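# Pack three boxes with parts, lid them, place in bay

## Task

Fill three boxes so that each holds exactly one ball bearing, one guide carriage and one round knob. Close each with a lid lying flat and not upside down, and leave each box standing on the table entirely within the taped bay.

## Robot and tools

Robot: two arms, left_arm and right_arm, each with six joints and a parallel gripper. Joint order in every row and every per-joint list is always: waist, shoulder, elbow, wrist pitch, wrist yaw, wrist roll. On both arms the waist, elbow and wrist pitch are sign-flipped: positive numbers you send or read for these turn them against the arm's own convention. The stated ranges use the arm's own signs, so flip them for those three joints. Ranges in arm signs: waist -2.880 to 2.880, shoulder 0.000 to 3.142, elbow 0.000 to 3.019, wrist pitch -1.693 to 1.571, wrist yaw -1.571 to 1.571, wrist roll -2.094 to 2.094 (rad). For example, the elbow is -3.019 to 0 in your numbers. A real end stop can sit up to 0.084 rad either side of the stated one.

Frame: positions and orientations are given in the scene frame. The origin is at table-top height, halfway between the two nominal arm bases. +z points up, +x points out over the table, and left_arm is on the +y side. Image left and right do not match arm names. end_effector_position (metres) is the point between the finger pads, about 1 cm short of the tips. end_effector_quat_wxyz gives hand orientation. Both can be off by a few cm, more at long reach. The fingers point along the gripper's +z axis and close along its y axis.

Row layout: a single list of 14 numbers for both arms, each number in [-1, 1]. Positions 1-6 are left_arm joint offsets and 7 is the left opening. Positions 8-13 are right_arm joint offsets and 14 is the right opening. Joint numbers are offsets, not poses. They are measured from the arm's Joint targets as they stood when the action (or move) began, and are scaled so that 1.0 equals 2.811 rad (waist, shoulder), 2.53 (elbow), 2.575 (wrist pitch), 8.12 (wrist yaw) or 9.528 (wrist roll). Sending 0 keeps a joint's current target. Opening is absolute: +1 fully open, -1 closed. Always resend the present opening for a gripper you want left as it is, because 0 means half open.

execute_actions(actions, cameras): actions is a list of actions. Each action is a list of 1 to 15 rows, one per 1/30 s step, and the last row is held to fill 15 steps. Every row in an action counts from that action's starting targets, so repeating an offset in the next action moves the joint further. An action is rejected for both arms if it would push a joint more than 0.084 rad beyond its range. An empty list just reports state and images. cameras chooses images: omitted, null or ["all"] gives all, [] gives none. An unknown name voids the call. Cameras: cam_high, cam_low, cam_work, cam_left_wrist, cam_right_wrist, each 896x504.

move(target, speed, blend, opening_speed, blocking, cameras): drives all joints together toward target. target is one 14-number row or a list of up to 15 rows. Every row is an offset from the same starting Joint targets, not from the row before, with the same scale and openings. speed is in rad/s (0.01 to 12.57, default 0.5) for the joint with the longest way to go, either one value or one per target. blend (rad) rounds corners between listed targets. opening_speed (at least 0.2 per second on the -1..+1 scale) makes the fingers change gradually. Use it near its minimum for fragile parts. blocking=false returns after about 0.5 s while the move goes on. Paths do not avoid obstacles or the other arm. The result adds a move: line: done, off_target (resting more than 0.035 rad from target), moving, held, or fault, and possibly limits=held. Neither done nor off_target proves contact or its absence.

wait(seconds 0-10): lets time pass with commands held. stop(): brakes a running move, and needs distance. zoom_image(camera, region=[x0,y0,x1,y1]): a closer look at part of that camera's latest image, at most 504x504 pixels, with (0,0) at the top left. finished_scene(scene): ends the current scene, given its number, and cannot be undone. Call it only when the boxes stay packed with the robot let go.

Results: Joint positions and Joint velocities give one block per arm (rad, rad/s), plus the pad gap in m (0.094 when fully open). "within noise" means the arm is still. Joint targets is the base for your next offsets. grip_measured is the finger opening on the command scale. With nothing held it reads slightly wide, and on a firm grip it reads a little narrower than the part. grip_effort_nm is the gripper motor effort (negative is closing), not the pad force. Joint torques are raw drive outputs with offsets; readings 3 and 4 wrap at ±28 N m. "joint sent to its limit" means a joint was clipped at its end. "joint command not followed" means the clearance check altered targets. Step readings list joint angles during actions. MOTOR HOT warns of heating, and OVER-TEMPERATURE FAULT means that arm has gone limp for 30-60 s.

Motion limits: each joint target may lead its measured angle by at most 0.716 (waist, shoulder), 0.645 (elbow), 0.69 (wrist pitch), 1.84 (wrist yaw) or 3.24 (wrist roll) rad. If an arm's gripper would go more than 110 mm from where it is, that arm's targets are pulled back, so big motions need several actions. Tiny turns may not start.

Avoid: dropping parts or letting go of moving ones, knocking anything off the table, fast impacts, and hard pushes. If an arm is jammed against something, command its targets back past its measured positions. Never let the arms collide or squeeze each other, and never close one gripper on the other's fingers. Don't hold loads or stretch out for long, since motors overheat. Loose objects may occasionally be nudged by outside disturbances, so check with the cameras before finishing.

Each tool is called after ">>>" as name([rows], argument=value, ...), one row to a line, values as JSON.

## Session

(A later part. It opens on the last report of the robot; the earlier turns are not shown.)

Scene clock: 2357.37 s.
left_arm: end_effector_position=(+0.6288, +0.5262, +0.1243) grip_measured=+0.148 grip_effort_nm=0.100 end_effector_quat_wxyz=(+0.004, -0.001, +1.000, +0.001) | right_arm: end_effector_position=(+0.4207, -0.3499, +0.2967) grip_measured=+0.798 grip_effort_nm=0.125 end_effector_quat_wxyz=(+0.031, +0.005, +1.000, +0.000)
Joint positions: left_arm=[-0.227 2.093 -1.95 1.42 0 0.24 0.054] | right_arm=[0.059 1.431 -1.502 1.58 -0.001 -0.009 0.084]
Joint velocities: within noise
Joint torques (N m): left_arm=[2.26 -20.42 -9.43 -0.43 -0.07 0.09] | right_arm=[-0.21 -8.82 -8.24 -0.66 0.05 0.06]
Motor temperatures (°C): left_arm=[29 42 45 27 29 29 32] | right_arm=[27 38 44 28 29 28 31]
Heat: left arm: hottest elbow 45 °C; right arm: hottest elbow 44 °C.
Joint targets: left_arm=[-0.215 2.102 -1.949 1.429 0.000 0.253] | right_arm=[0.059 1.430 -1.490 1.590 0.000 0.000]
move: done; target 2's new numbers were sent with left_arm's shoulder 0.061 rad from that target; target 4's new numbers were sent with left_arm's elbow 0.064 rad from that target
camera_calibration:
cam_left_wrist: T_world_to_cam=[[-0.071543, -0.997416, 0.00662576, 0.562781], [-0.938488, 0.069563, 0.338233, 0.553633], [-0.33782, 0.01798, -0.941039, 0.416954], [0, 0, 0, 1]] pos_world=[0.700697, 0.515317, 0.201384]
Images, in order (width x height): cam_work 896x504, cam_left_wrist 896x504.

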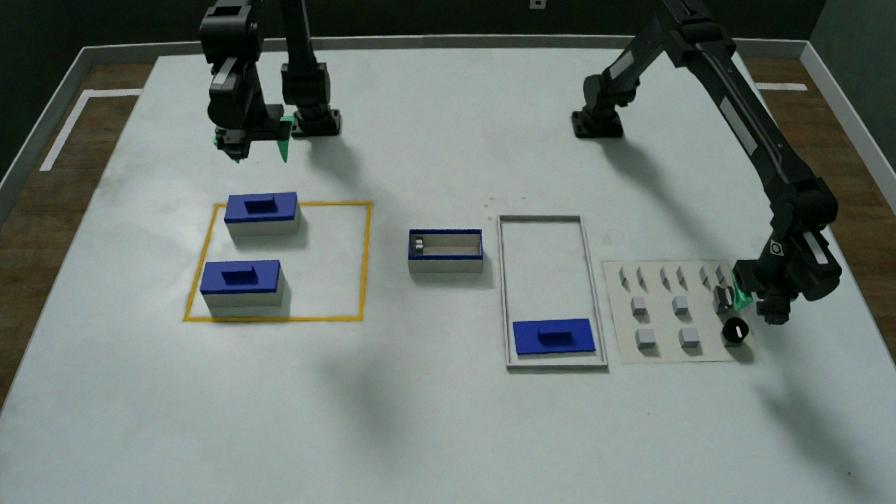

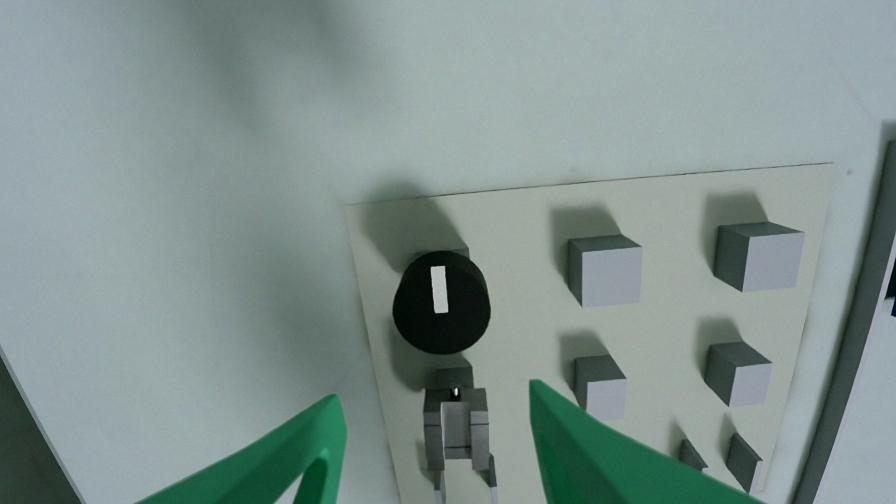

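>>> move(target=[0.3509, -0.0752, 0.1178, -0.0513, 0, -0.1084, 0.82, 0, 0, 0, 0, 0, 0, 0.8], speed=0.75, cameras=["cam_left_wrist"])

Scene clock: 2406.93 s.
left_arm: end_effector_position=(+0.4174, -0.0341, +0.1221) grip_measured=+0.818 grip_effort_nm=0.100 end_effector_quat_wxyz=(+0.002, +0.001, +1.000, -0.002) | right_arm: end_effector_position=(+0.4207, -0.3499, +0.2967) grip_measured=+0.798 grip_effort_nm=0.125 end_effector_quat_wxyz=(+0.031, +0.005, +1.000, +0.000)
Joint positions: left_arm=[0.783 1.91 -1.653 1.308 0 -0.766 0.085] | right_arm=[0.059 1.431 -1.502 1.58 -0.001 -0.009 0.084]
Joint velocities: within noise
Joint torques (N m): left_arm=[0.15 -19.9 -9.07 -1.21 -0.14 -0.16] | right_arm=[-0.21 -8.94 -8.27 -0.66 0.04 0.07]
Motor temperatures (°C): left_arm=[29 43 44 27 29 29 32] | right_arm=[27 38 44 28 29 28 31]
Heat: left arm: hottest elbow 44 °C; right arm: hottest elbow 44 °C.
Joint targets: left_arm=[0.771 1.891 -1.651 1.297 -0.001 -0.780] | right_arm=[0.059 1.430 -1.490 1.590 0.000 0.000]
move: done
camera_calibration:
cam_left_wrist: T_world_to_cam=[[-0.0753277, -0.997079, 0.0126471, -0.0103994], [-0.937275, 0.0751273, 0.3404, 0.394394], [-0.340356, 0.0137877, -0.940196, 0.354401], [0, 0, 0, 1]] pos_world=[0.489495, -0.0448852, 0.199085]
Images, in order (width x height): cam_left_wrist 896x504.

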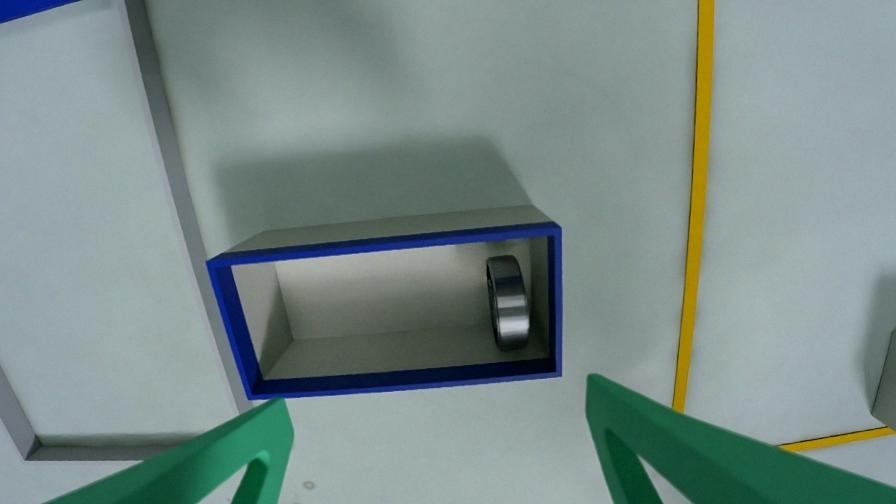

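>>> move(target=[0.0132, 0.0185, 0.0394, -0.0472, 0, -0.0013, 0.82, 0, 0, 0, 0, 0, 0, 0.8], speed=0.12, cameras=["cam_left_wrist"])

Scene clock: 2442.93 s.
left_arm: end_effector_position=(+0.4069, -0.0331, +0.0712) grip_measured=+0.818 grip_effort_nm=0.105 end_effector_quat_wxyz=(+0.000, +0.000, +1.000, +0.000) | right_arm: end_effector_position=(+0.4207, -0.3499, +0.2967) grip_measured=+0.798 grip_effort_nm=0.125 end_effector_quat_wxyz=(+0.031, +0.005, +1.000, +0.000)
Joint positions: left_arm=[0.794 1.935 -1.551 1.187 0 -0.778 0.085] | right_arm=[0.059 1.431 -1.502 1.58 -0.001 -0.009 0.084]
Joint velocities: within noise
Joint torques (N m): left_arm=[2.43 -17.67 -8.88 -1.21 -0.15 -0.17] | right_arm=[-0.03 -8.94 -8.25 -0.66 0.05 0.07]
Motor temperatures (°C): left_arm=[29 42 44 27 29 29 31] | right_arm=[27 38 44 28 29 28 31]
Heat: left arm: hottest elbow 44 °C; right arm: hottest elbow 44 °C.
Joint targets: left_arm=[0.808 1.943 -1.551 1.175 -0.001 -0.792] | right_arm=[0.059 1.430 -1.490 1.590 0.000 0.000]
move: done
camera_calibration:
cam_left_wrist: T_world_to_cam=[[-0.0741667, -0.997206, 0.00892349, -0.00963291], [-0.935973, 0.0726951, 0.344486, 0.400859], [-0.344172, 0.0171972, -0.938749, 0.304542], [0, 0, 0, 1]] pos_world=[0.479294, -0.0439838, 0.147884]
Images, in order (width x height): cam_left_wrist 896x504.

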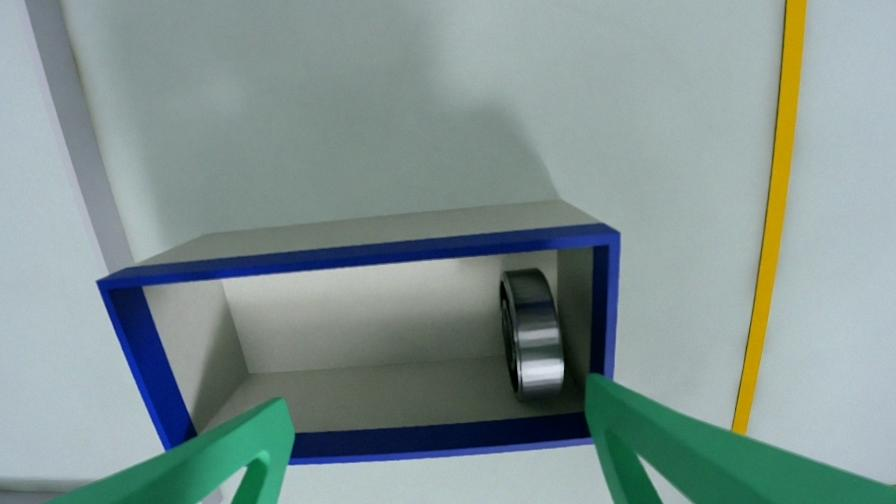

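>>> move([
  [0, 0.006, 0.0099, -0.0175, 0, 0, 0.82, 0, 0, 0, 0, 0, 0, 0.8],
  [0, 0.006, 0.0099, -0.0175, 0, 0, -0.05, 0, 0, 0, 0, 0, 0, 0.8],
  [0, -0.0281, -0.0561, 0.0606, 0, 0, -0.05, 0, 0, 0, 0, 0, 0, 0.8],
], speed=[0.08, 0.1, 0.2], opening_speed=0.5, cameras=["cam_left_wrist"])

Scene clock: 2471.13 s.
left_arm: end_effector_position=(+0.4069, -0.0331, +0.1362) grip_measured=-0.048 grip_effort_nm=-0.134 end_effector_quat_wxyz=(+0.005, +0.000, +1.000, -0.004) | right_arm: end_effector_position=(+0.4207, -0.3499, +0.2967) grip_measured=+0.798 grip_effort_nm=0.125 end_effector_quat_wxyz=(+0.031, +0.005, +1.000, +0.000)
Joint positions: left_arm=[0.794 1.875 -1.639 1.322 0 -0.779 0.045] | right_arm=[0.059 1.431 -1.502 1.58 -0.001 -0.009 0.084]
Joint velocities: within noise
Joint torques (N m): left_arm=[2.37 -18.78 -13.59 -0.39 -0.14 -0.16] | right_arm=[-0.15 -8.94 -8.27 -0.66 0.05 0.06]
Motor temperatures (°C): left_arm=[29 45 44 27 29 29 31] | right_arm=[27 37 43 28 29 28 31]
Heat: left arm: hottest shoulder 45 °C; right arm: hottest elbow 43 °C.
Joint targets: left_arm=[0.808 1.864 -1.693 1.331 -0.001 -0.792] | right_arm=[0.059 1.430 -1.490 1.590 0.000 0.000]
move: off_target (left_arm); left_arm: the elbow is farthest, 0.054 rad from its target
camera_calibration:
cam_left_wrist: T_world_to_cam=[[-0.0735306, -0.997146, 0.0171326, -0.0116234], [-0.939064, 0.0750113, 0.335459, 0.381124], [-0.335786, 0.00857786, -0.941899, 0.362289], [0, 0, 0, 1]] pos_world=[0.478697, -0.0432865, 0.213587]
Images, in order (width x height): cam_left_wrist 896x504.

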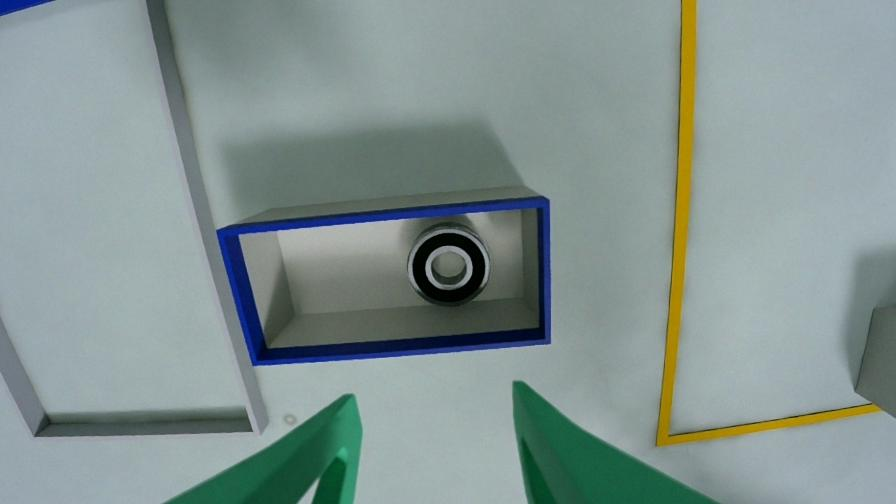

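>>> move([
  [-0.0315, -0.0007, 0.0393, -0.0208, 0, 0.0073, -0.9, 0, 0, 0, 0, 0, 0, 0.8],
  [-0.0315, 0.0414, 0.0892, -0.108, 0, 0.0073, -0.9, 0, 0, 0, 0, 0, 0, 0.8],
  [0.0011, 0.0414, 0.0892, -0.108, 0, 0.0073, -0.9, 0, 0, 0, 0, 0, 0, 0.8],
  [0.0011, -0.0025, 0.013, -0.0101, 0, 0.0073, -0.9, 0, 0, 0, 0, 0, 0, 0.8],
], speed=[0.2, 0.2, 0.05, 0.25], cameras=["cam_left_wrist"])

Scene clock: 2511.53 s.
left_arm: end_effector_position=(+0.4030, -0.0302, +0.1276) grip_measured=-0.898 grip_effort_nm=-0.129 end_effector_quat_wxyz=(+0.005, +0.023, +1.000, -0.004) | right_arm: end_effector_position=(+0.4207, -0.3499, +0.2967) grip_measured=+0.798 grip_effort_nm=0.125 end_effector_quat_wxyz=(+0.031, +0.005, +1.000, +0.000)
Joint positions: left_arm=[0.795 1.868 -1.606 1.296 0 -0.735 0.005] | right_arm=[0.059 1.431 -1.502 1.58 -0.001 -0.009 0.084]
Joint velocities: within noise
Joint torques (N m): left_arm=[2.61 -18.67 -13.52 -0.42 -0.14 0.09] | right_arm=[-0.15 -9 -8.25 -0.68 0.05 0.07]
Motor temperatures (°C): left_arm=[29 45 49 27 29 29 31] | right_arm=[27 37 43 28 29 28 31]
Heat: left arm: hottest elbow 49 °C; right arm: hottest elbow 43 °C.
Joint targets: left_arm=[0.811 1.857 -1.660 1.305 -0.001 -0.722] | right_arm=[0.059 1.430 -1.490 1.590 0.000 0.000]
move: off_target (left_arm); left_arm: the elbow is farthest, 0.054 rad from its target
camera_calibration:
cam_left_wrist: T_world_to_cam=[[-0.118717, -0.992791, 0.016473, 0.0095533], [-0.934741, 0.11734, 0.335397, 0.379707], [-0.334912, 0.0244193, -0.941933, 0.352994], [0, 0, 0, 1]] pos_world=[0.474284, -0.0436904, 0.204987]
Images, in order (width x height): cam_left_wrist 896x504.

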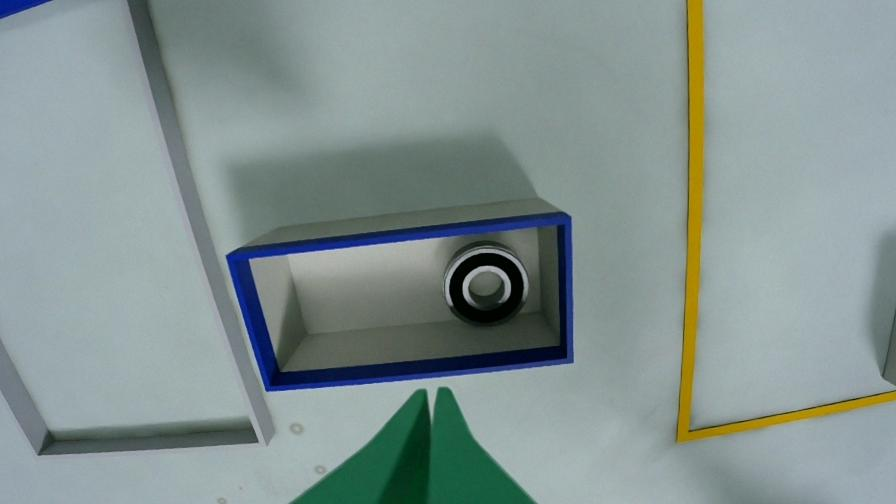

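>>> move([
  [-0.3654, 0.0932, -0.17, 0.0527, 0, 0.1025, 0.15, 0, 0, 0, 0, 0, 0, 0.8],
  [-0.3654, 0.0932, -0.1257, 0.0527, 0, 0.1025, 0.15, 0, 0, 0, 0, 0, 0, 0.8],
  [-0.3654, 0.1106, -0.0804, -0.0182, 0, 0.1025, 0.15, 0, 0, 0, 0, 0, 0, 0.8],
], speed=[0.75, 0.15, 0.15], cameras=["cam_left_wrist"])

Scene clock: 2547.53 s.
left_arm: end_effector_position=(+0.6348, +0.5278, +0.0520) grip_measured=+0.148 grip_effort_nm=0.105 end_effector_quat_wxyz=(+0.004, -0.001, +1.000, +0.001) | right_arm: end_effector_position=(+0.4207, -0.3499, +0.2967) grip_measured=+0.798 grip_effort_nm=0.129 end_effector_quat_wxyz=(+0.031, +0.005, +1.000, +0.000)
Joint positions: left_arm=[-0.227 2.158 -1.865 1.27 -0.001 0.241 0.054] | right_arm=[0.059 1.431 -1.502 1.58 -0.001 -0.009 0.084]
Joint velocities: within noise
Joint torques (N m): left_arm=[2.14 -20.84 -9.11 -1.26 -0.07 0.09] | right_arm=[-0.21 -8.88 -8.24 -0.65 0.05 0.06]
Motor temperatures (°C): left_arm=[29 43 50 27 29 29 31] | right_arm=[27 37 43 28 29 28 31]
Heat: left arm: hottest elbow 50 °C; right arm: hottest elbow 43 °C.
Joint targets: left_arm=[-0.216 2.168 -1.864 1.258 0.000 0.254] | right_arm=[0.059 1.430 -1.490 1.590 0.000 0.000]
move: done
camera_calibration:
cam_left_wrist: T_world_to_cam=[[-0.072332, -0.997362, 0.00612086, 0.56578], [-0.938523, 0.0701392, 0.338018, 0.583369], [-0.337555, 0.0187049, -0.94112, 0.350366], [0, 0, 0, 1]] pos_world=[0.706697, 0.516817, 0.129084]
Images, in order (width x height): cam_left_wrist 896x504.

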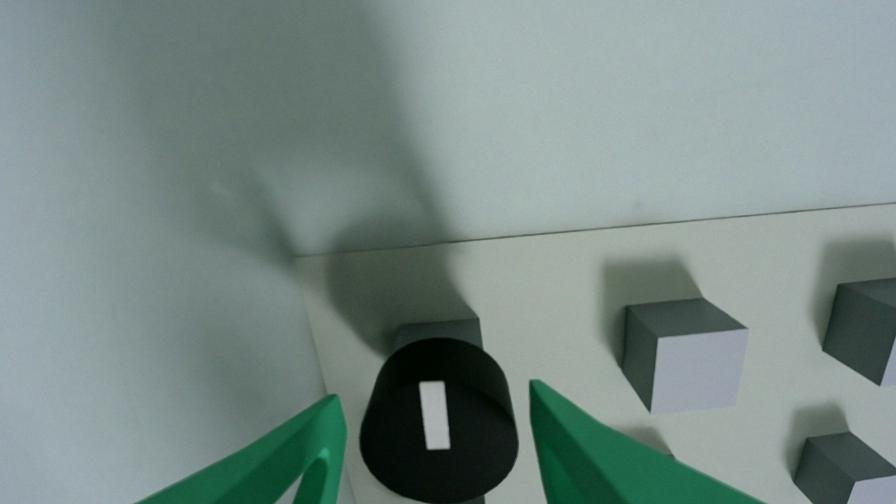

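>>> move([
  [0, 0.0028, 0, 0, 0, 0, 0.15, 0, 0, 0, 0, 0, 0, 0.8],
  [0, 0.0028, 0, 0, 0, 0, -0.22, 0, 0, 0, 0, 0, 0, 0.8],
  [0, -0.0267, -0.0765, 0.0808, 0, 0, -0.22, 0, 0, 0, 0, 0, 0, 0.8],
  [0.3372, -0.1377, 0.1478, -0.005, 0, -0.1019, -0.22, 0, 0, 0, 0, 0, 0, 0.8],
], speed=[0.06, 0.1, 0.25, 0.75], blend=[0, 0, 0.04, 0], cameras=["cam_left_wrist"])

Scene clock: 2563.57 s.
left_arm: end_effector_position=(+0.4008, +0.0122, +0.1191) grip_measured=-0.137 grip_effort_nm=-1.043 end_effector_quat_wxyz=(+0.000, +0.012, +1.000, +0.000) | right_arm: end_effector_position=(+0.4207, -0.3499, +0.2967) grip_measured=+0.798 grip_effort_nm=0.125 end_effector_quat_wxyz=(+0.031, +0.005, +1.000, +0.000)
Joint positions: left_arm=[0.742 1.805 -1.491 1.257 0 -0.703 0.041] | right_arm=[0.059 1.431 -1.502 1.58 -0.001 -0.009 0.084]
Joint velocities: within noise
Joint torques (N m): left_arm=[0.26 -18.49 -9.06 -1.21 -0.14 -0.14] | right_arm=[-0.21 -9 -8.27 -0.65 0.05 0.05]
Motor temperatures (°C): left_arm=[29 43 48 27 29 29 31] | right_arm=[27 37 43 28 29 28 31]
Heat: left arm: hottest elbow 48 °C; right arm: hottest elbow 43 °C.
Joint targets: left_arm=[0.732 1.781 -1.490 1.245 -0.001 -0.717] | right_arm=[0.059 1.430 -1.490 1.590 0.000 0.000]
move: done
camera_calibration:
cam_left_wrist: T_world_to_cam=[[-0.0977368, -0.995174, 0.00873373, 0.0441254], [-0.933871, 0.0947425, 0.344833, 0.374174], [-0.343996, 0.0255467, -0.938624, 0.346354], [0, 0, 0, 1]] pos_world=[0.472887, -0.000385862, 0.195684]
Images, in order (width x height): cam_left_wrist 896x504.

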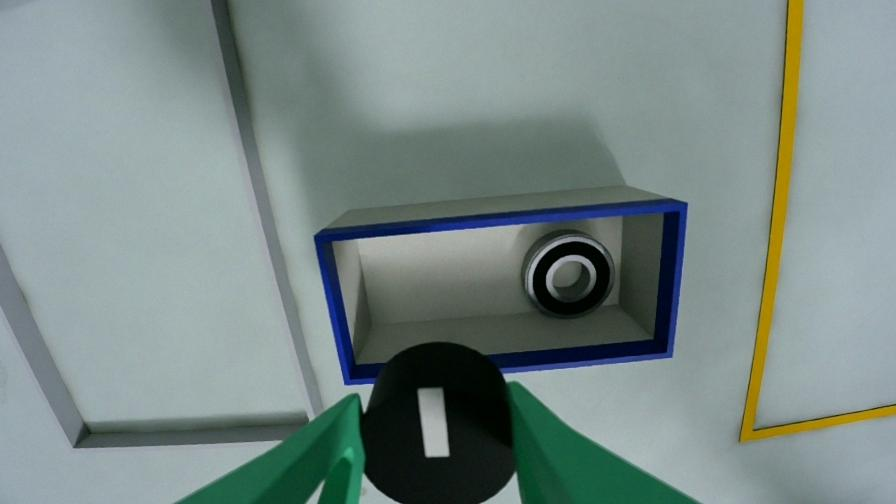

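>>> execute_actions(actions=[], cameras=["cam_left_wrist"])

Scene clock: 2605.03 s.
left_arm: end_effector_position=(+0.4005, +0.0124, +0.1188) grip_measured=-0.137 grip_effort_nm=-1.038 end_effector_quat_wxyz=(+0.000, +0.012, +1.000, +0.000) | right_arm: end_effector_position=(+0.4207, -0.3499, +0.2967) grip_measured=+0.798 grip_effort_nm=0.120 end_effector_quat_wxyz=(+0.031, +0.005, +1.000, +0.000)
Joint positions: left_arm=[0.742 1.805 -1.49 1.257 0 -0.703 0.041] | right_arm=[0.059 1.431 -1.502 1.58 -0.001 -0.009 0.084]
Joint velocities: within noise
Joint torques (N m): left_arm=[0.32 -18.49 -9.09 -1.2 -0.14 -0.16] | right_arm=[-0.21 -8.82 -8.25 -0.69 0.05 0.06]
Motor temperatures (°C): left_arm=[29 46 45 27 29 29 32] | right_arm=[27 37 43 28 29 28 31]
Heat: left arm: hottest shoulder 46 °C; right arm: hottest elbow 43 °C.
Joint targets: left_arm=[0.732 1.781 -1.490 1.246 0.000 -0.717] | right_arm=[0.059 1.430 -1.490 1.590 0.000 0.000]
Tool commands: left_gripper/opening=-0.22 right_gripper/opening=+0.8
camera_calibration:
cam_left_wrist: T_world_to_cam=[[-0.0969723, -0.995253, 0.00822116, 0.0440562], [-0.933769, 0.0938344, 0.345355, 0.374015], [-0.344487, 0.0258132, -0.938436, 0.346229], [0, 0, 0, 1]] pos_world=[0.472787, -0.000185617, 0.195384]
Images, in order (width x height): cam_left_wrist 896x504.

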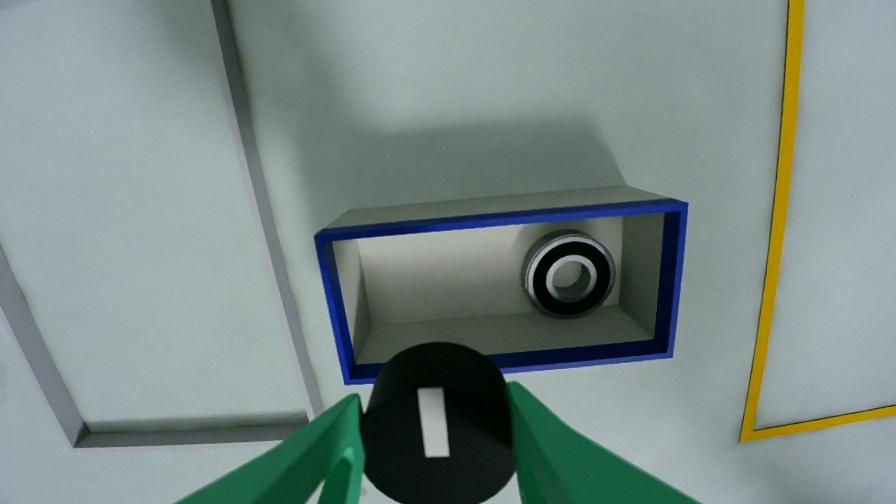

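>>> move(target=[-0.00302, 0.02679, 0.0185, -0.03604, 0, 0, -0.22, 0, 0, 0, 0, 0, 0, 0.8], speed=0.12, cameras=["cam_left_wrist"])

Scene clock: 2644.83 s.
left_arm: end_effector_position=(+0.4034, +0.0118, +0.0766) grip_measured=-0.137 grip_effort_nm=-1.043 end_effector_quat_wxyz=(-0.002, +0.010, +1.000, +0.002) | right_arm: end_effector_position=(+0.4207, -0.3499, +0.2967) grip_measured=+0.798 grip_effort_nm=0.134 end_effector_quat_wxyz=(+0.031, +0.005, +1.000, +0.000)
Joint positions: left_arm=[0.74 1.853 -1.442 1.165 0 -0.703 0.041] | right_arm=[0.059 1.431 -1.502 1.58 -0.001 -0.009 0.084]
Joint velocities: within noise
Joint torques (N m): left_arm=[-0.15 -16.56 -8.9 -1.25 -0.14 -0.16] | right_arm=[-0.15 -8.88 -8.25 -0.69 0.04 0.06]
Motor temperatures (°C): left_arm=[29 46 44 27 29 29 32] | right_arm=[27 37 43 28 29 28 31]
Heat: left arm: hottest shoulder 46 °C; right arm: hottest elbow 43 °C.
Joint targets: left_arm=[0.724 1.856 -1.443 1.153 -0.001 -0.716] | right_arm=[0.059 1.430 -1.490 1.590 0.000 0.000]
move: done
camera_calibration:
cam_left_wrist: T_world_to_cam=[[-0.0942445, -0.995533, 0.00557404, 0.0431176], [-0.932817, 0.0902605, 0.348864, 0.390694], [-0.347809, 0.027679, -0.937157, 0.308723], [0, 0, 0, 1]] pos_world=[0.475887, -0.000884433, 0.152782]
Images, in order (width x height): cam_left_wrist 896x504.

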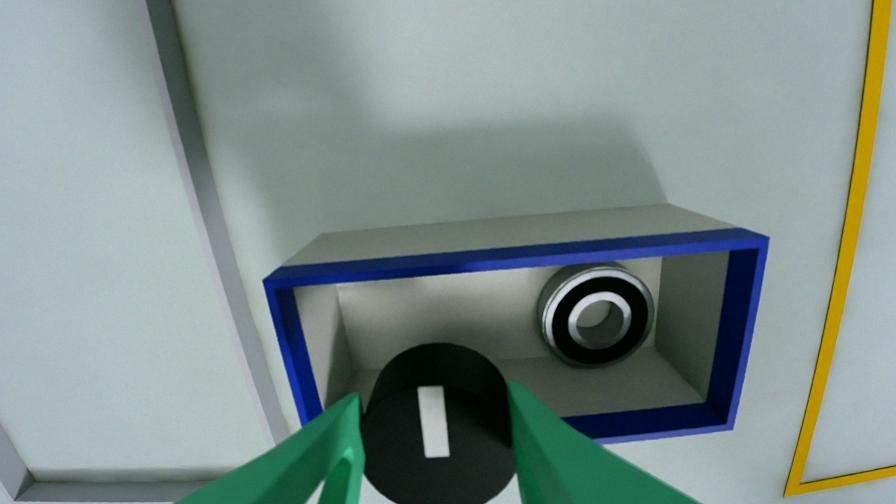

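>>> move([
  [0, 0.0196, 0.02059, -0.04384, 0, 0, -0.22, 0, 0, 0, 0, 0, 0, 0.8],
  [0, 0.0196, 0.02059, -0.04384, 0, 0, 0.09, 0, 0, 0, 0, 0, 0, 0.8],
  [0, -0.01142, -0.02621, 0.01328, 0, 0, 0.09, 0, 0, 0, 0, 0, 0, 0.8],
  [-0.00786, -0.01939, 0.00874, 0.00105, 0.0001, 0.00508, 0.82, 0, 0, 0, 0, 0, 0, 0.8],
], speed=[0.1, 0.1, 0.12, 0.2], cameras=["cam_left_wrist"])

Scene clock: 2712.47 s.
left_arm: end_effector_position=(+0.4072, +0.0258, +0.0871) grip_measured=+0.817 grip_effort_nm=0.105 end_effector_quat_wxyz=(+0.003, +0.009, +1.000, -0.002) | right_arm: end_effector_position=(+0.4207, -0.3499, +0.2967) grip_measured=+0.798 grip_effort_nm=0.129 end_effector_quat_wxyz=(+0.031, +0.005, +1.000, +0.000)
Joint positions: left_arm=[0.715 1.82 -1.423 1.167 0 -0.682 0.085] | right_arm=[0.059 1.431 -1.502 1.58 -0.001 -0.009 0.084]
Joint velocities: within noise
Joint torques (N m): left_arm=[0.03 -17.9 -8.72 -1.22 -0.11 0.09] | right_arm=[-0.26 -8.94 -8.25 -0.64 0.04 0.06]
Motor temperatures (°C): left_arm=[29 43 45 27 29 29 32] | right_arm=[27 37 43 28 29 28 31]
Heat: left arm: hottest elbow 45 °C; right arm: hottest elbow 43 °C.
Joint targets: left_arm=[0.701 1.801 -1.421 1.155 0.000 -0.668] | right_arm=[0.059 1.430 -1.490 1.590 0.000 0.000]
move: done
camera_calibration:
cam_left_wrist: T_world_to_cam=[[-0.0917542, -0.995699, 0.0128555, 0.0558008], [-0.936337, 0.0906633, 0.339194, 0.391629], [-0.338901, 0.0190854, -0.940629, 0.316534], [0, 0, 0, 1]] pos_world=[0.47909, 0.0140132, 0.164186]
Images, in order (width x height): cam_left_wrist 896x504.

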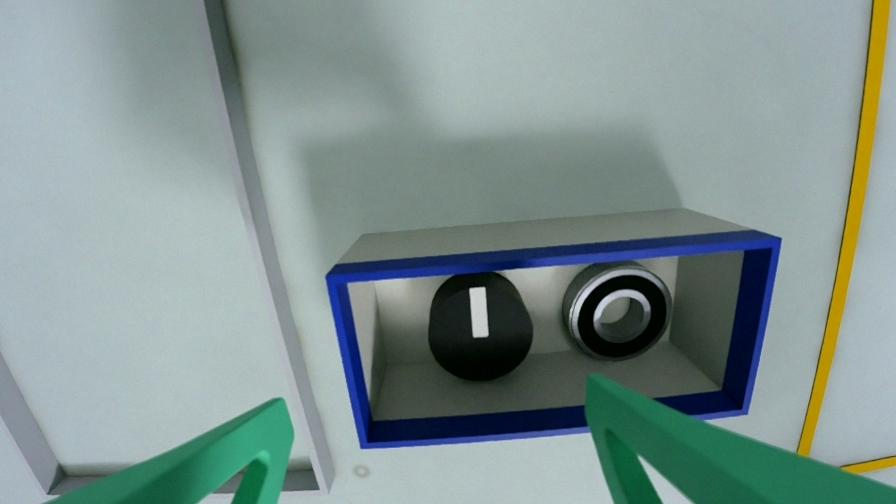

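>>> move([
  [0, 0.03753, 0.02877, -0.05709, 0, 0, 0.82, 0, 0, 0, 0, 0, 0, 0.8],
  [-0.00637, 0.03753, 0.02877, -0.05709, 0, 0, 0.82, 0, 0, 0, 0, 0, 0, 0.8],
  [-0.00637, 0.03753, 0.02877, -0.05709, 0, 0, 0.05, 0, 0, 0, 0, 0, 0, 0.8],
  [-0.00637, 0.03753, 0.02877, -0.05709, 0, 0, 0.45, 0, 0, 0, 0, 0, 0, 0.8],
  [-0.00637, -0.01405, -0.04881, 0.05041, 0, 0, 0.45, 0, 0, 0, 0, 0, 0, 0.8],
], speed=[0.15, 0.1, 0.1, 0.1, 0.25], opening_speed=0.7, cameras=["cam_left_wrist"])

Scene clock: 2746.00 s.
left_arm: end_effector_position=(+0.4124, +0.0338, +0.1340) grip_measured=+0.448 grip_effort_nm=0.100 end_effector_quat_wxyz=(+0.004, +0.001, +1.000, -0.003) | right_arm: end_effector_position=(+0.4207, -0.3499, +0.2967) grip_measured=+0.798 grip_effort_nm=0.125 end_effector_quat_wxyz=(+0.031, +0.005, +1.000, +0.000)
Joint positions: left_arm=[0.698 1.775 -1.489 1.276 0 -0.681 0.068] | right_arm=[0.059 1.431 -1.502 1.58 -0.001 -0.009 0.084]
Joint velocities: within noise
Joint torques (N m): left_arm=[0.03 -17.2 -13.55 -0.39 -0.11 0.09] | right_arm=[-0.15 -8.76 -8.25 -0.65 0.05 0.07]
Motor temperatures (°C): left_arm=[29 43 44 27 29 29 31] | right_arm=[27 37 43 28 29 28 30]
Heat: left arm: hottest elbow 44 °C; right arm: hottest elbow 43 °C.
Joint targets: left_arm=[0.684 1.762 -1.544 1.285 0.000 -0.668] | right_arm=[0.059 1.430 -1.490 1.590 0.000 0.000]
move: off_target (left_arm); left_arm: the elbow is farthest, 0.055 rad from its target
camera_calibration:
cam_left_wrist: T_world_to_cam=[[-0.0750077, -0.997082, 0.0141868, 0.0564764], [-0.93834, 0.0753892, 0.337395, 0.381431], [-0.33748, 0.0119951, -0.941256, 0.361942], [0, 0, 0, 1]] pos_world=[0.484296, 0.0232143, 0.211186]
Images, in order (width x height): cam_left_wrist 896x504.

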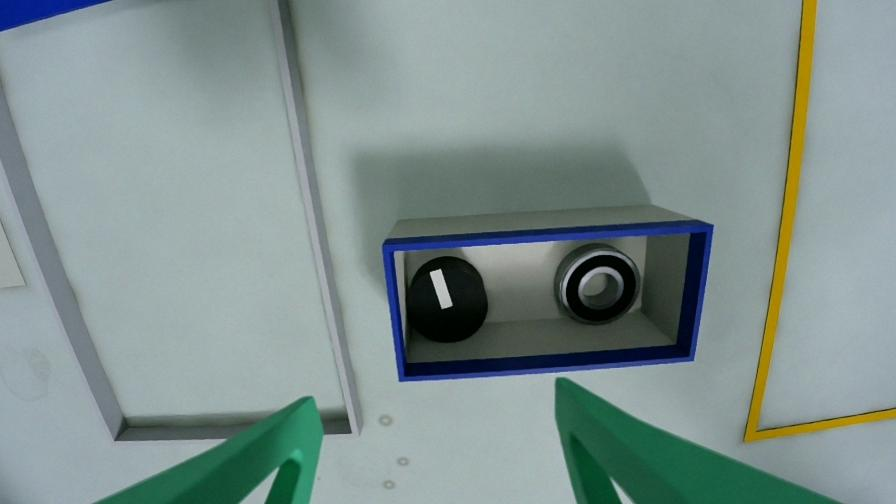

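>>> move([
  [-0.33027, 0.04988, -0.07885, 0.00893, 0, 0.09975, 0.25, 0, 0, 0, 0, 0, 0, 0.8],
  [-0.33027, 0.04988, -0.03142, 0.00893, 0, 0.09975, 0.25, 0, 0, 0, 0, 0, 0, 0.8],
], speed=[0.7, 0.2], opening_speed=0.5, cameras=["cam_left_wrist"])

Scene clock: 2776.80 s.
left_arm: end_effector_position=(+0.5522, +0.5238, +0.1196) grip_measured=+0.252 grip_effort_nm=-0.134 end_effector_quat_wxyz=(+0.000, -0.001, +1.000, +0.000) | right_arm: end_effector_position=(+0.4207, -0.3499, +0.2967) grip_measured=+0.798 grip_effort_nm=0.129 end_effector_quat_wxyz=(+0.031, +0.005, +1.000, +0.000)
Joint positions: left_arm=[-0.255 1.895 -1.624 1.3 -0.001 0.269 0.059] | right_arm=[0.059 1.431 -1.502 1.58 -0.001 -0.009 0.084]
Joint velocities: within noise
Joint torques (N m): left_arm=[2.02 -17.49 -9.22 -0.42 -0.03 0.09] | right_arm=[-0.15 -8.94 -8.27 -0.66 0.05 0.06]
Motor temperatures (°C): left_arm=[29 42 46 27 29 29 31] | right_arm=[27 37 43 28 29 28 30]
Heat: left arm: hottest elbow 46 °C; right arm: hottest elbow 43 °C.
Joint targets: left_arm=[-0.245 1.902 -1.624 1.308 0.000 0.282] | right_arm=[0.059 1.430 -1.490 1.590 0.000 0.000]
move: done
camera_calibration:
cam_left_wrist: T_world_to_cam=[[-0.0719123, -0.997372, 0.00879733, 0.554867], [-0.935754, 0.0705173, 0.345531, 0.48063], [-0.345244, 0.0166158, -0.938366, 0.391146], [0, 0, 0, 1]] pos_world=[0.624694, 0.513016, 0.196084]
Images, in order (width x height): cam_left_wrist 896x504.

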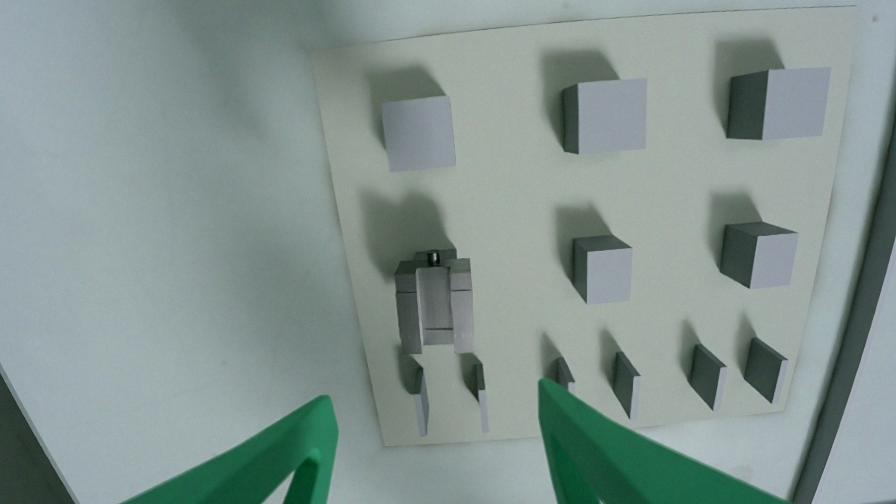

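>>> zoom_image(camera="cam_left_wrist", region=[350, 230, 530, 370])

Scaled by 2.800 from the camera's 896x504 image, which has a finer 1280x720 frame.

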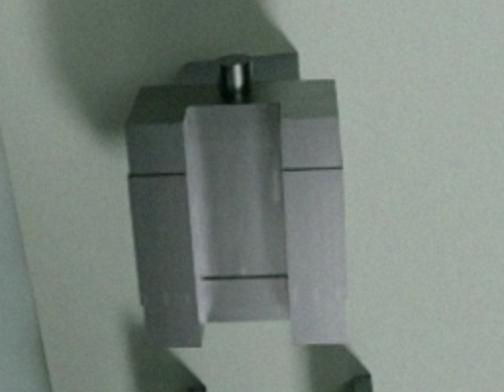

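>>> move(target=[-0.01017, 0.02273, 0.04008, -0.07417, 0, 0.00054, 0.25, 0, 0, 0, 0, 0, 0, 0.8], speed=0.13, cameras=["cam_left_wrist"])

Scene clock: 2803.23 s.
left_arm: end_effector_position=(+0.5533, +0.5257, +0.0500) grip_measured=+0.252 grip_effort_nm=-0.134 end_effector_quat_wxyz=(+0.005, +0.000, +1.000, +0.002) | right_arm: end_effector_position=(+0.4207, -0.3499, +0.2967) grip_measured=+0.798 grip_effort_nm=0.125 end_effector_quat_wxyz=(+0.031, +0.005, +1.000, +0.000)
Joint positions: left_arm=[-0.258 1.956 -1.524 1.129 -0.001 0.274 0.059] | right_arm=[0.059 1.431 -1.502 1.58 -0.001 -0.009 0.084]
Joint velocities: within noise
Joint torques (N m): left_arm=[-0.21 -17.49 -8.65 -1.24 -0.03 0.1] | right_arm=[-0.09 -8.88 -8.27 -0.66 0.04 0.06]
Motor temperatures (°C): left_arm=[29 42 45 27 29 29 31] | right_arm=[27 37 43 28 29 28 30]
Heat: left arm: hottest elbow 45 °C; right arm: hottest elbow 43 °C.
Joint targets: left_arm=[-0.273 1.966 -1.523 1.117 0.000 0.287] | right_arm=[0.059 1.430 -1.490 1.590 0.000 0.000]
move: done
camera_calibration:
cam_left_wrist: T_world_to_cam=[[-0.0745815, -0.997201, 0.0052377, 0.559024], [-0.938939, 0.0719912, 0.336469, 0.506999], [-0.335904, 0.0201764, -0.94168, 0.319324], [0, 0, 0, 1]] pos_world=[0.624996, 0.514517, 0.127184]
Images, in order (width x height): cam_left_wrist 896x504.

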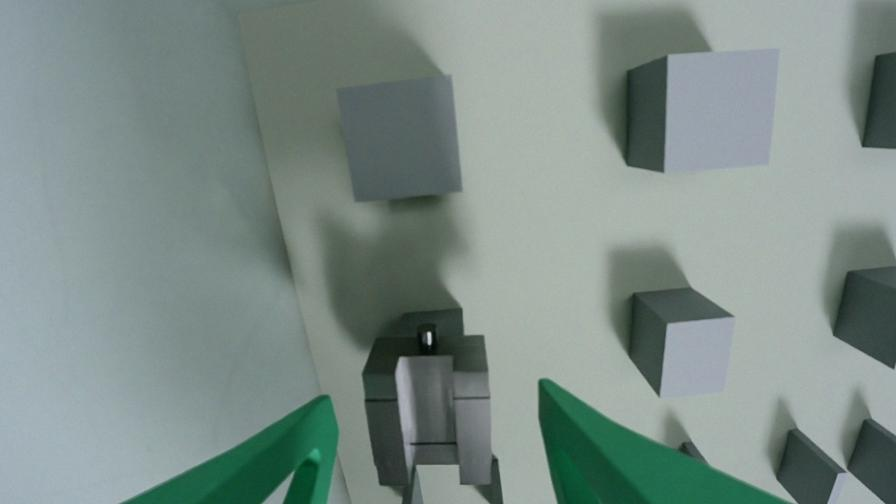

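>>> move([
  [-0.00213, 0.0004, 0.00514, -0.00117, 0, 0, 0.25, 0, 0, 0, 0, 0, 0, 0.8],
  [-0.00213, 0.0004, 0.00514, -0.00117, 0, 0, -0.42, 0, 0, 0, 0, 0, 0, 0.8],
], speed=[0.05, 0.05], opening_speed=0.5, cameras=["cam_left_wrist"])

Scene clock: 2832.57 s.
left_arm: end_effector_position=(+0.5483, +0.5282, +0.0458) grip_measured=-0.301 grip_effort_nm=-1.004 end_effector_quat_wxyz=(+0.000, -0.003, +1.000, +0.000) | right_arm: end_effector_position=(+0.4207, -0.3499, +0.2967) grip_measured=+0.798 grip_effort_nm=0.125 end_effector_quat_wxyz=(+0.031, +0.005, +1.000, +0.000)
Joint positions: left_arm=[-0.264 1.956 -1.512 1.125 -0.001 0.274 0.033] | right_arm=[0.059 1.431 -1.502 1.58 -0.001 -0.009 0.084]
Joint velocities: within noise
Joint torques (N m): left_arm=[-0.26 -17.44 -8.5 -1.18 -0.03 0.09] | right_arm=[-0.15 -8.88 -8.27 -0.66 0.04 0.06]
Motor temperatures (°C): left_arm=[29 42 44 27 29 29 31] | right_arm=[27 37 43 28 29 28 30]
Heat: left arm: hottest elbow 44 °C; right arm: hottest elbow 43 °C.
Joint targets: left_arm=[-0.280 1.967 -1.509 1.114 0.000 0.287] | right_arm=[0.059 1.430 -1.490 1.590 0.000 0.000]
move: done
camera_calibration:
cam_left_wrist: T_world_to_cam=[[-0.0684969, -0.997618, 0.0082102, 0.557902], [-0.936507, 0.0671334, 0.344163, 0.50451], [-0.343894, 0.0158852, -0.938874, 0.320168], [0, 0, 0, 1]] pos_world=[0.620795, 0.517617, 0.122384]
Images, in order (width x height): cam_left_wrist 896x504.

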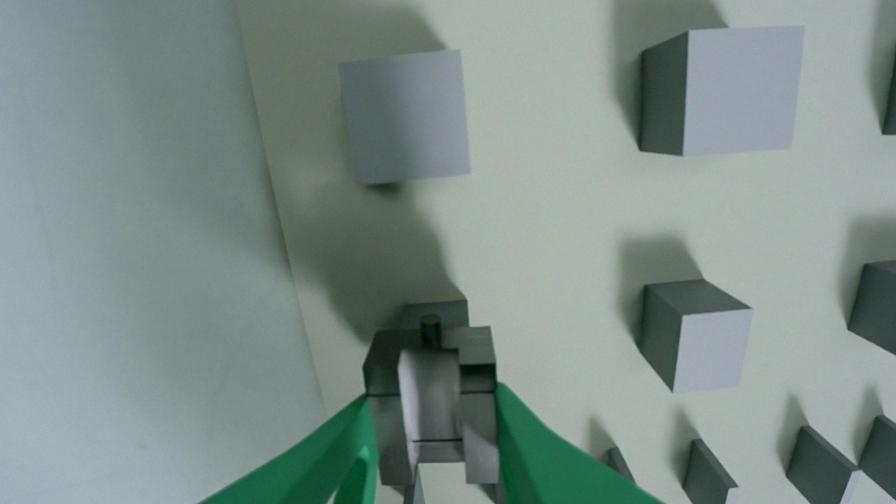

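>>> move([
  [0, -0.03522, -0.06443, 0.07456, 0, 0, -0.42, 0, 0, 0, 0, 0, 0, 0.8],
  [0.36948, -0.0513, -0.01621, 0.05806, 0, -0.10859, -0.42, 0, 0, 0, 0, 0, 0, 0.8],
], speed=[0.2, 0.7], cameras=["cam_left_wrist"])

Scene clock: 2866.10 s.
left_arm: end_effector_position=(+0.4026, -0.0092, +0.1155) grip_measured=-0.305 grip_effort_nm=-1.043 end_effector_quat_wxyz=(-0.003, +0.010, +1.000, +0.002) | right_arm: end_effector_position=(+0.4207, -0.3499, +0.2967) grip_measured=+0.798 grip_effort_nm=0.125 end_effector_quat_wxyz=(+0.031, +0.005, +1.000, +0.000)
Joint positions: left_arm=[0.769 1.852 -1.549 1.275 0.001 -0.734 0.033] | right_arm=[0.059 1.431 -1.502 1.58 -0.001 -0.009 0.084]
Joint velocities: within noise
Joint torques (N m): left_arm=[0.38 -19.6 -9.28 -1.17 -0.14 -0.16] | right_arm=[-0.15 -8.94 -8.25 -0.66 0.04 0.06]
Motor temperatures (°C): left_arm=[29 42 44 27 29 29 32] | right_arm=[27 37 43 28 29 28 30]
Heat: left arm: hottest elbow 44 °C; right arm: hottest elbow 43 °C.
Joint targets: left_arm=[0.759 1.823 -1.550 1.264 0.001 -0.747] | right_arm=[0.059 1.430 -1.490 1.590 0.000 0.000]
move: done
camera_calibration:
cam_left_wrist: T_world_to_cam=[[-0.0931516, -0.995638, 0.00520039, 0.0214887], [-0.93219, 0.0890479, 0.350846, 0.37779], [-0.349778, 0.0278341, -0.936419, 0.346255], [0, 0, 0, 1]] pos_world=[0.475286, -0.0218842, 0.191582]
Images, in order (width x height): cam_left_wrist 896x504.

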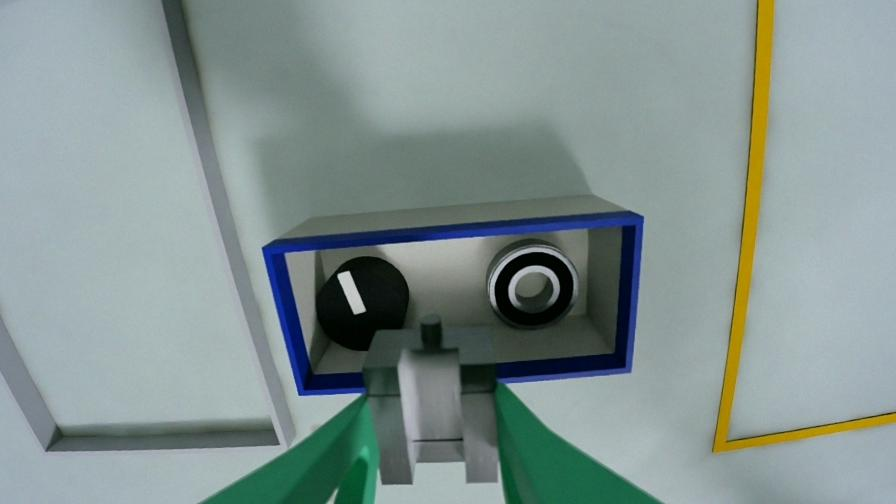

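>>> move([
  [0.01291, 0.005, 0.006, -0.008, -0.0001, -0.00108, -0.42, 0, 0, 0, 0, 0, 0, 0.8],
  [0.01291, 0.03579, 0.03921, -0.06777, -0.0001, -0.00108, -0.42, 0, 0, 0, 0, 0, 0, 0.8],
], speed=[0.1, 0.15], cameras=["cam_left_wrist"])

Scene clock: 2917.77 s.
left_arm: end_effector_position=(+0.3977, -0.0145, +0.0427) grip_measured=-0.305 grip_effort_nm=-1.043 end_effector_quat_wxyz=(-0.002, +0.011, +1.000, +0.001) | right_arm: end_effector_position=(+0.4207, -0.3499, +0.2967) grip_measured=+0.798 grip_effort_nm=0.129 end_effector_quat_wxyz=(+0.031, +0.005, +1.000, +0.000)
Joint positions: left_arm=[0.782 1.922 -1.448 1.101 0.001 -0.744 0.033] | right_arm=[0.059 1.431 -1.502 1.58 -0.001 -0.009 0.084]
Joint velocities: within noise
Joint torques (N m): left_arm=[2.43 -17.55 -8.79 -1.18 -0.18 -0.16] | right_arm=[-0.09 -8.94 -8.25 -0.68 0.05 0.06]
Motor temperatures (°C): left_arm=[29 46 45 27 29 29 32] | right_arm=[27 37 43 28 29 28 30]
Heat: left arm: hottest shoulder 46 °C; right arm: hottest elbow 43 °C.
Joint targets: left_arm=[0.795 1.924 -1.451 1.089 0.000 -0.757] | right_arm=[0.059 1.430 -1.490 1.590 0.000 0.000]
move: done
camera_calibration:
cam_left_wrist: T_world_to_cam=[[-0.0953968, -0.995409, 0.00774145, 0.0169715], [-0.933061, 0.0921258, 0.347722, 0.3998], [-0.346838, 0.0259483, -0.937566, 0.27543], [0, 0, 0, 1]] pos_world=[0.470187, -0.0270853, 0.119083]
Images, in order (width x height): cam_left_wrist 896x504.

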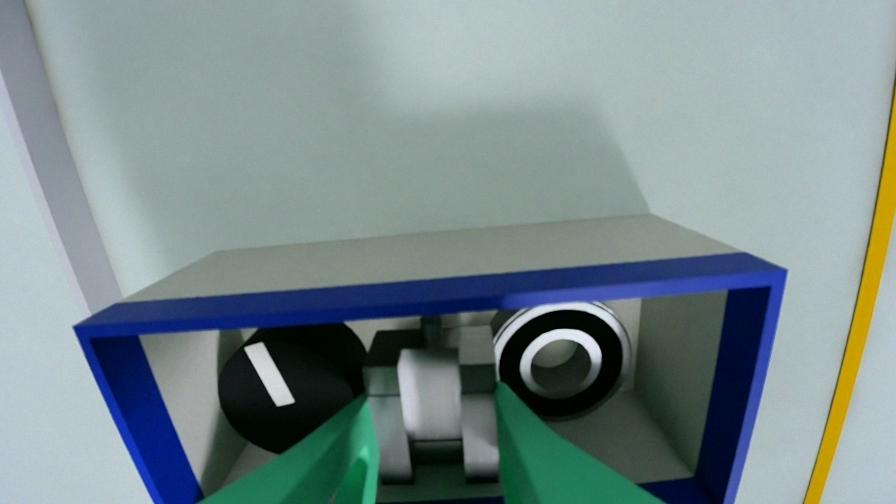

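>>> move([
  [0, -0.00982, 0, 0, 0, 0, -0.42, 0, 0, 0, 0, 0, 0, 0.8],
  [-0.017, -0.00982, 0, 0, 0, 0, -0.42, 0, 0, 0, 0, 0, 0, 0.8],
  [-0.00249, -0.00982, 0, 0, 0, 0, -0.42, 0, 0, 0, 0, 0, 0, 0.8],
], speed=[0.05, 0.05, 0.05], cameras=["cam_left_wrist"])

Scene clock: 2959.20 s.
left_arm: end_effector_position=(+0.4006, -0.0117, +0.0427) grip_measured=-0.305 grip_effort_nm=-1.048 end_effector_quat_wxyz=(-0.001, +0.007, +1.000, +0.001) | right_arm: end_effector_position=(+0.4207, -0.3499, +0.2967) grip_measured=+0.798 grip_effort_nm=0.129 end_effector_quat_wxyz=(+0.031, +0.005, +1.000, +0.000)
Joint positions: left_arm=[0.774 1.922 -1.448 1.1 0.001 -0.745 0.033] | right_arm=[0.059 1.431 -1.502 1.58 -0.001 -0.009 0.084]
Joint velocities: within noise
Joint torques (N m): left_arm=[2.49 -19.78 -8.8 -1.2 -0.18 -0.16] | right_arm=[-0.21 -8.88 -8.25 -0.68 0.05 0.06]
Motor temperatures (°C): left_arm=[29 46 45 27 29 29 33] | right_arm=[27 37 43 28 29 28 30]
Heat: left arm: hottest shoulder 46 °C; right arm: hottest elbow 43 °C.
Joint targets: left_arm=[0.789 1.896 -1.451 1.089 0.000 -0.758] | right_arm=[0.059 1.430 -1.490 1.590 0.000 0.000]
move: done
camera_calibration:
cam_left_wrist: T_world_to_cam=[[-0.087826, -0.996104, 0.00796169, 0.017009], [-0.933841, 0.0851132, 0.347414, 0.402435], [-0.346738, 0.023077, -0.937678, 0.276246], [0, 0, 0, 1]] pos_world=[0.473089, -0.0236847, 0.119083]
Images, in order (width x height): cam_left_wrist 896x504.

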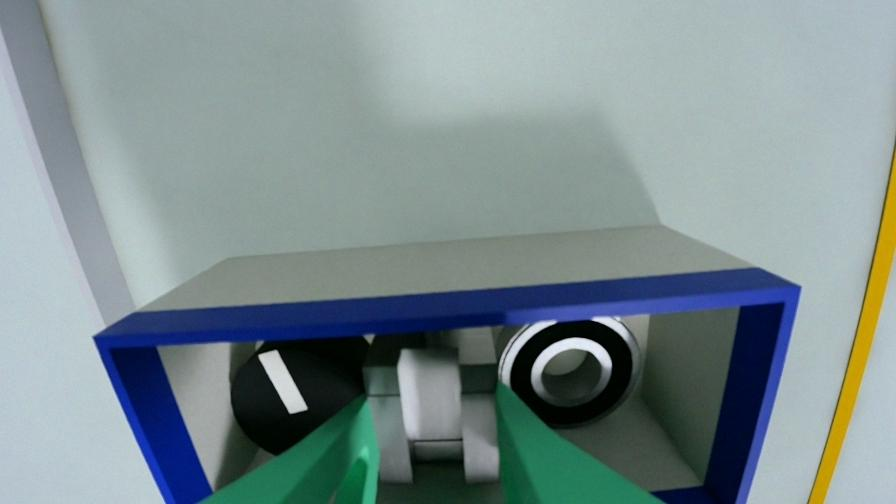

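>>> zoom_image(camera="cam_left_wrist", region=[220, 310, 680, 504])

Scaled by 1.096 from the camera's 896x504 image, which has a finer 1280x720 frame.

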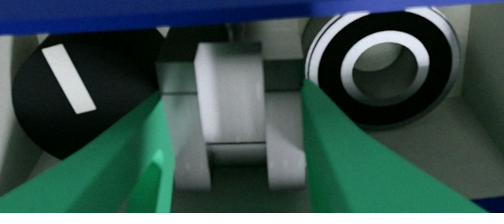

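>>> move([
  [0, -0.01686, -0.05194, 0.05592, 0, 0, -0.42, 0, 0, 0, 0, 0, 0, 0.8],
  [0.00302, -0.01686, -0.00569, 0.02412, 0, 0, -0.42, 0, 0, 0, 0, 0, 0, 0.8],
  [0.00302, 0.00473, 0.00945, -0.00462, 0, 0, -0.42, 0, 0, 0, 0, 0, 0, 0.8],
  [-0.01331, 0.00473, 0.00945, -0.00462, 0, 0, -0.42, 0, 0, 0, 0, 0, 0, 0.8],
], speed=[0.15, 0.12, 0.1, 0.05], cameras=["cam_left_wrist"])

Scene clock: 3039.17 s.
left_arm: end_effector_position=(+0.3993, -0.0044, +0.0410) grip_measured=-0.305 grip_effort_nm=-1.043 end_effector_quat_wxyz=(-0.001, +0.003, +1.000, +0.000) | right_arm: end_effector_position=(+0.4207, -0.3499, +0.2967) grip_measured=+0.798 grip_effort_nm=0.125 end_effector_quat_wxyz=(+0.031, +0.005, +1.000, +0.000)
Joint positions: left_arm=[0.766 1.91 -1.424 1.087 0.001 -0.745 0.033] | right_arm=[0.059 1.431 -1.502 1.58 -0.001 -0.009 0.084]
Joint velocities: within noise
Joint torques (N m): left_arm=[-0.15 -17.49 -8.73 -1.13 -0.18 -0.15] | right_arm=[-0.15 -8.94 -8.25 -0.66 0.05 0.06]
Motor temperatures (°C): left_arm=[29 46 44 27 29 29 33] | right_arm=[27 37 43 28 29 28 30]
Heat: left arm: hottest shoulder 46 °C; right arm: hottest elbow 43 °C.
Joint targets: left_arm=[0.751 1.909 -1.427 1.077 0.000 -0.757] | right_arm=[0.059 1.430 -1.490 1.590 0.000 0.000]
move: done
camera_calibration:
cam_left_wrist: T_world_to_cam=[[-0.0794698, -0.9968, 0.00861996, 0.0207548], [-0.934816, 0.0775251, 0.346566, 0.40164], [-0.346125, 0.0194835, -0.937986, 0.273839], [0, 0, 0, 1]] pos_world=[0.471892, -0.0157841, 0.117484]
Images, in order (width x height): cam_left_wrist 896x504.

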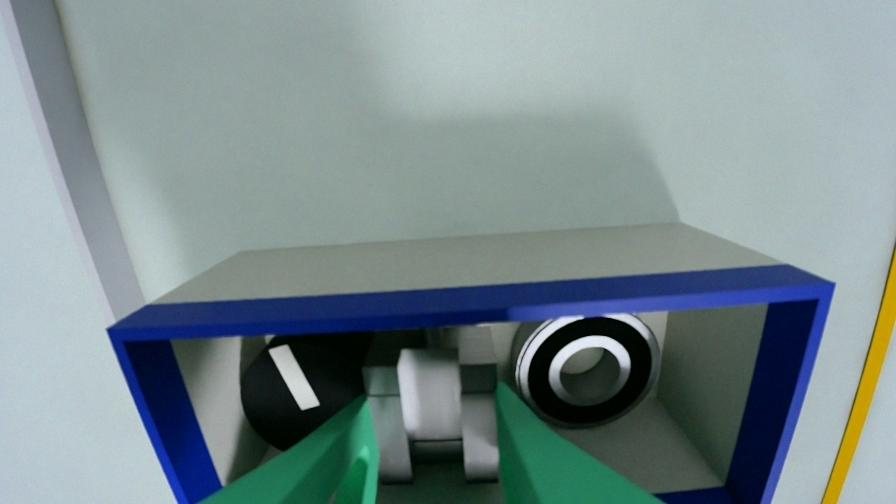

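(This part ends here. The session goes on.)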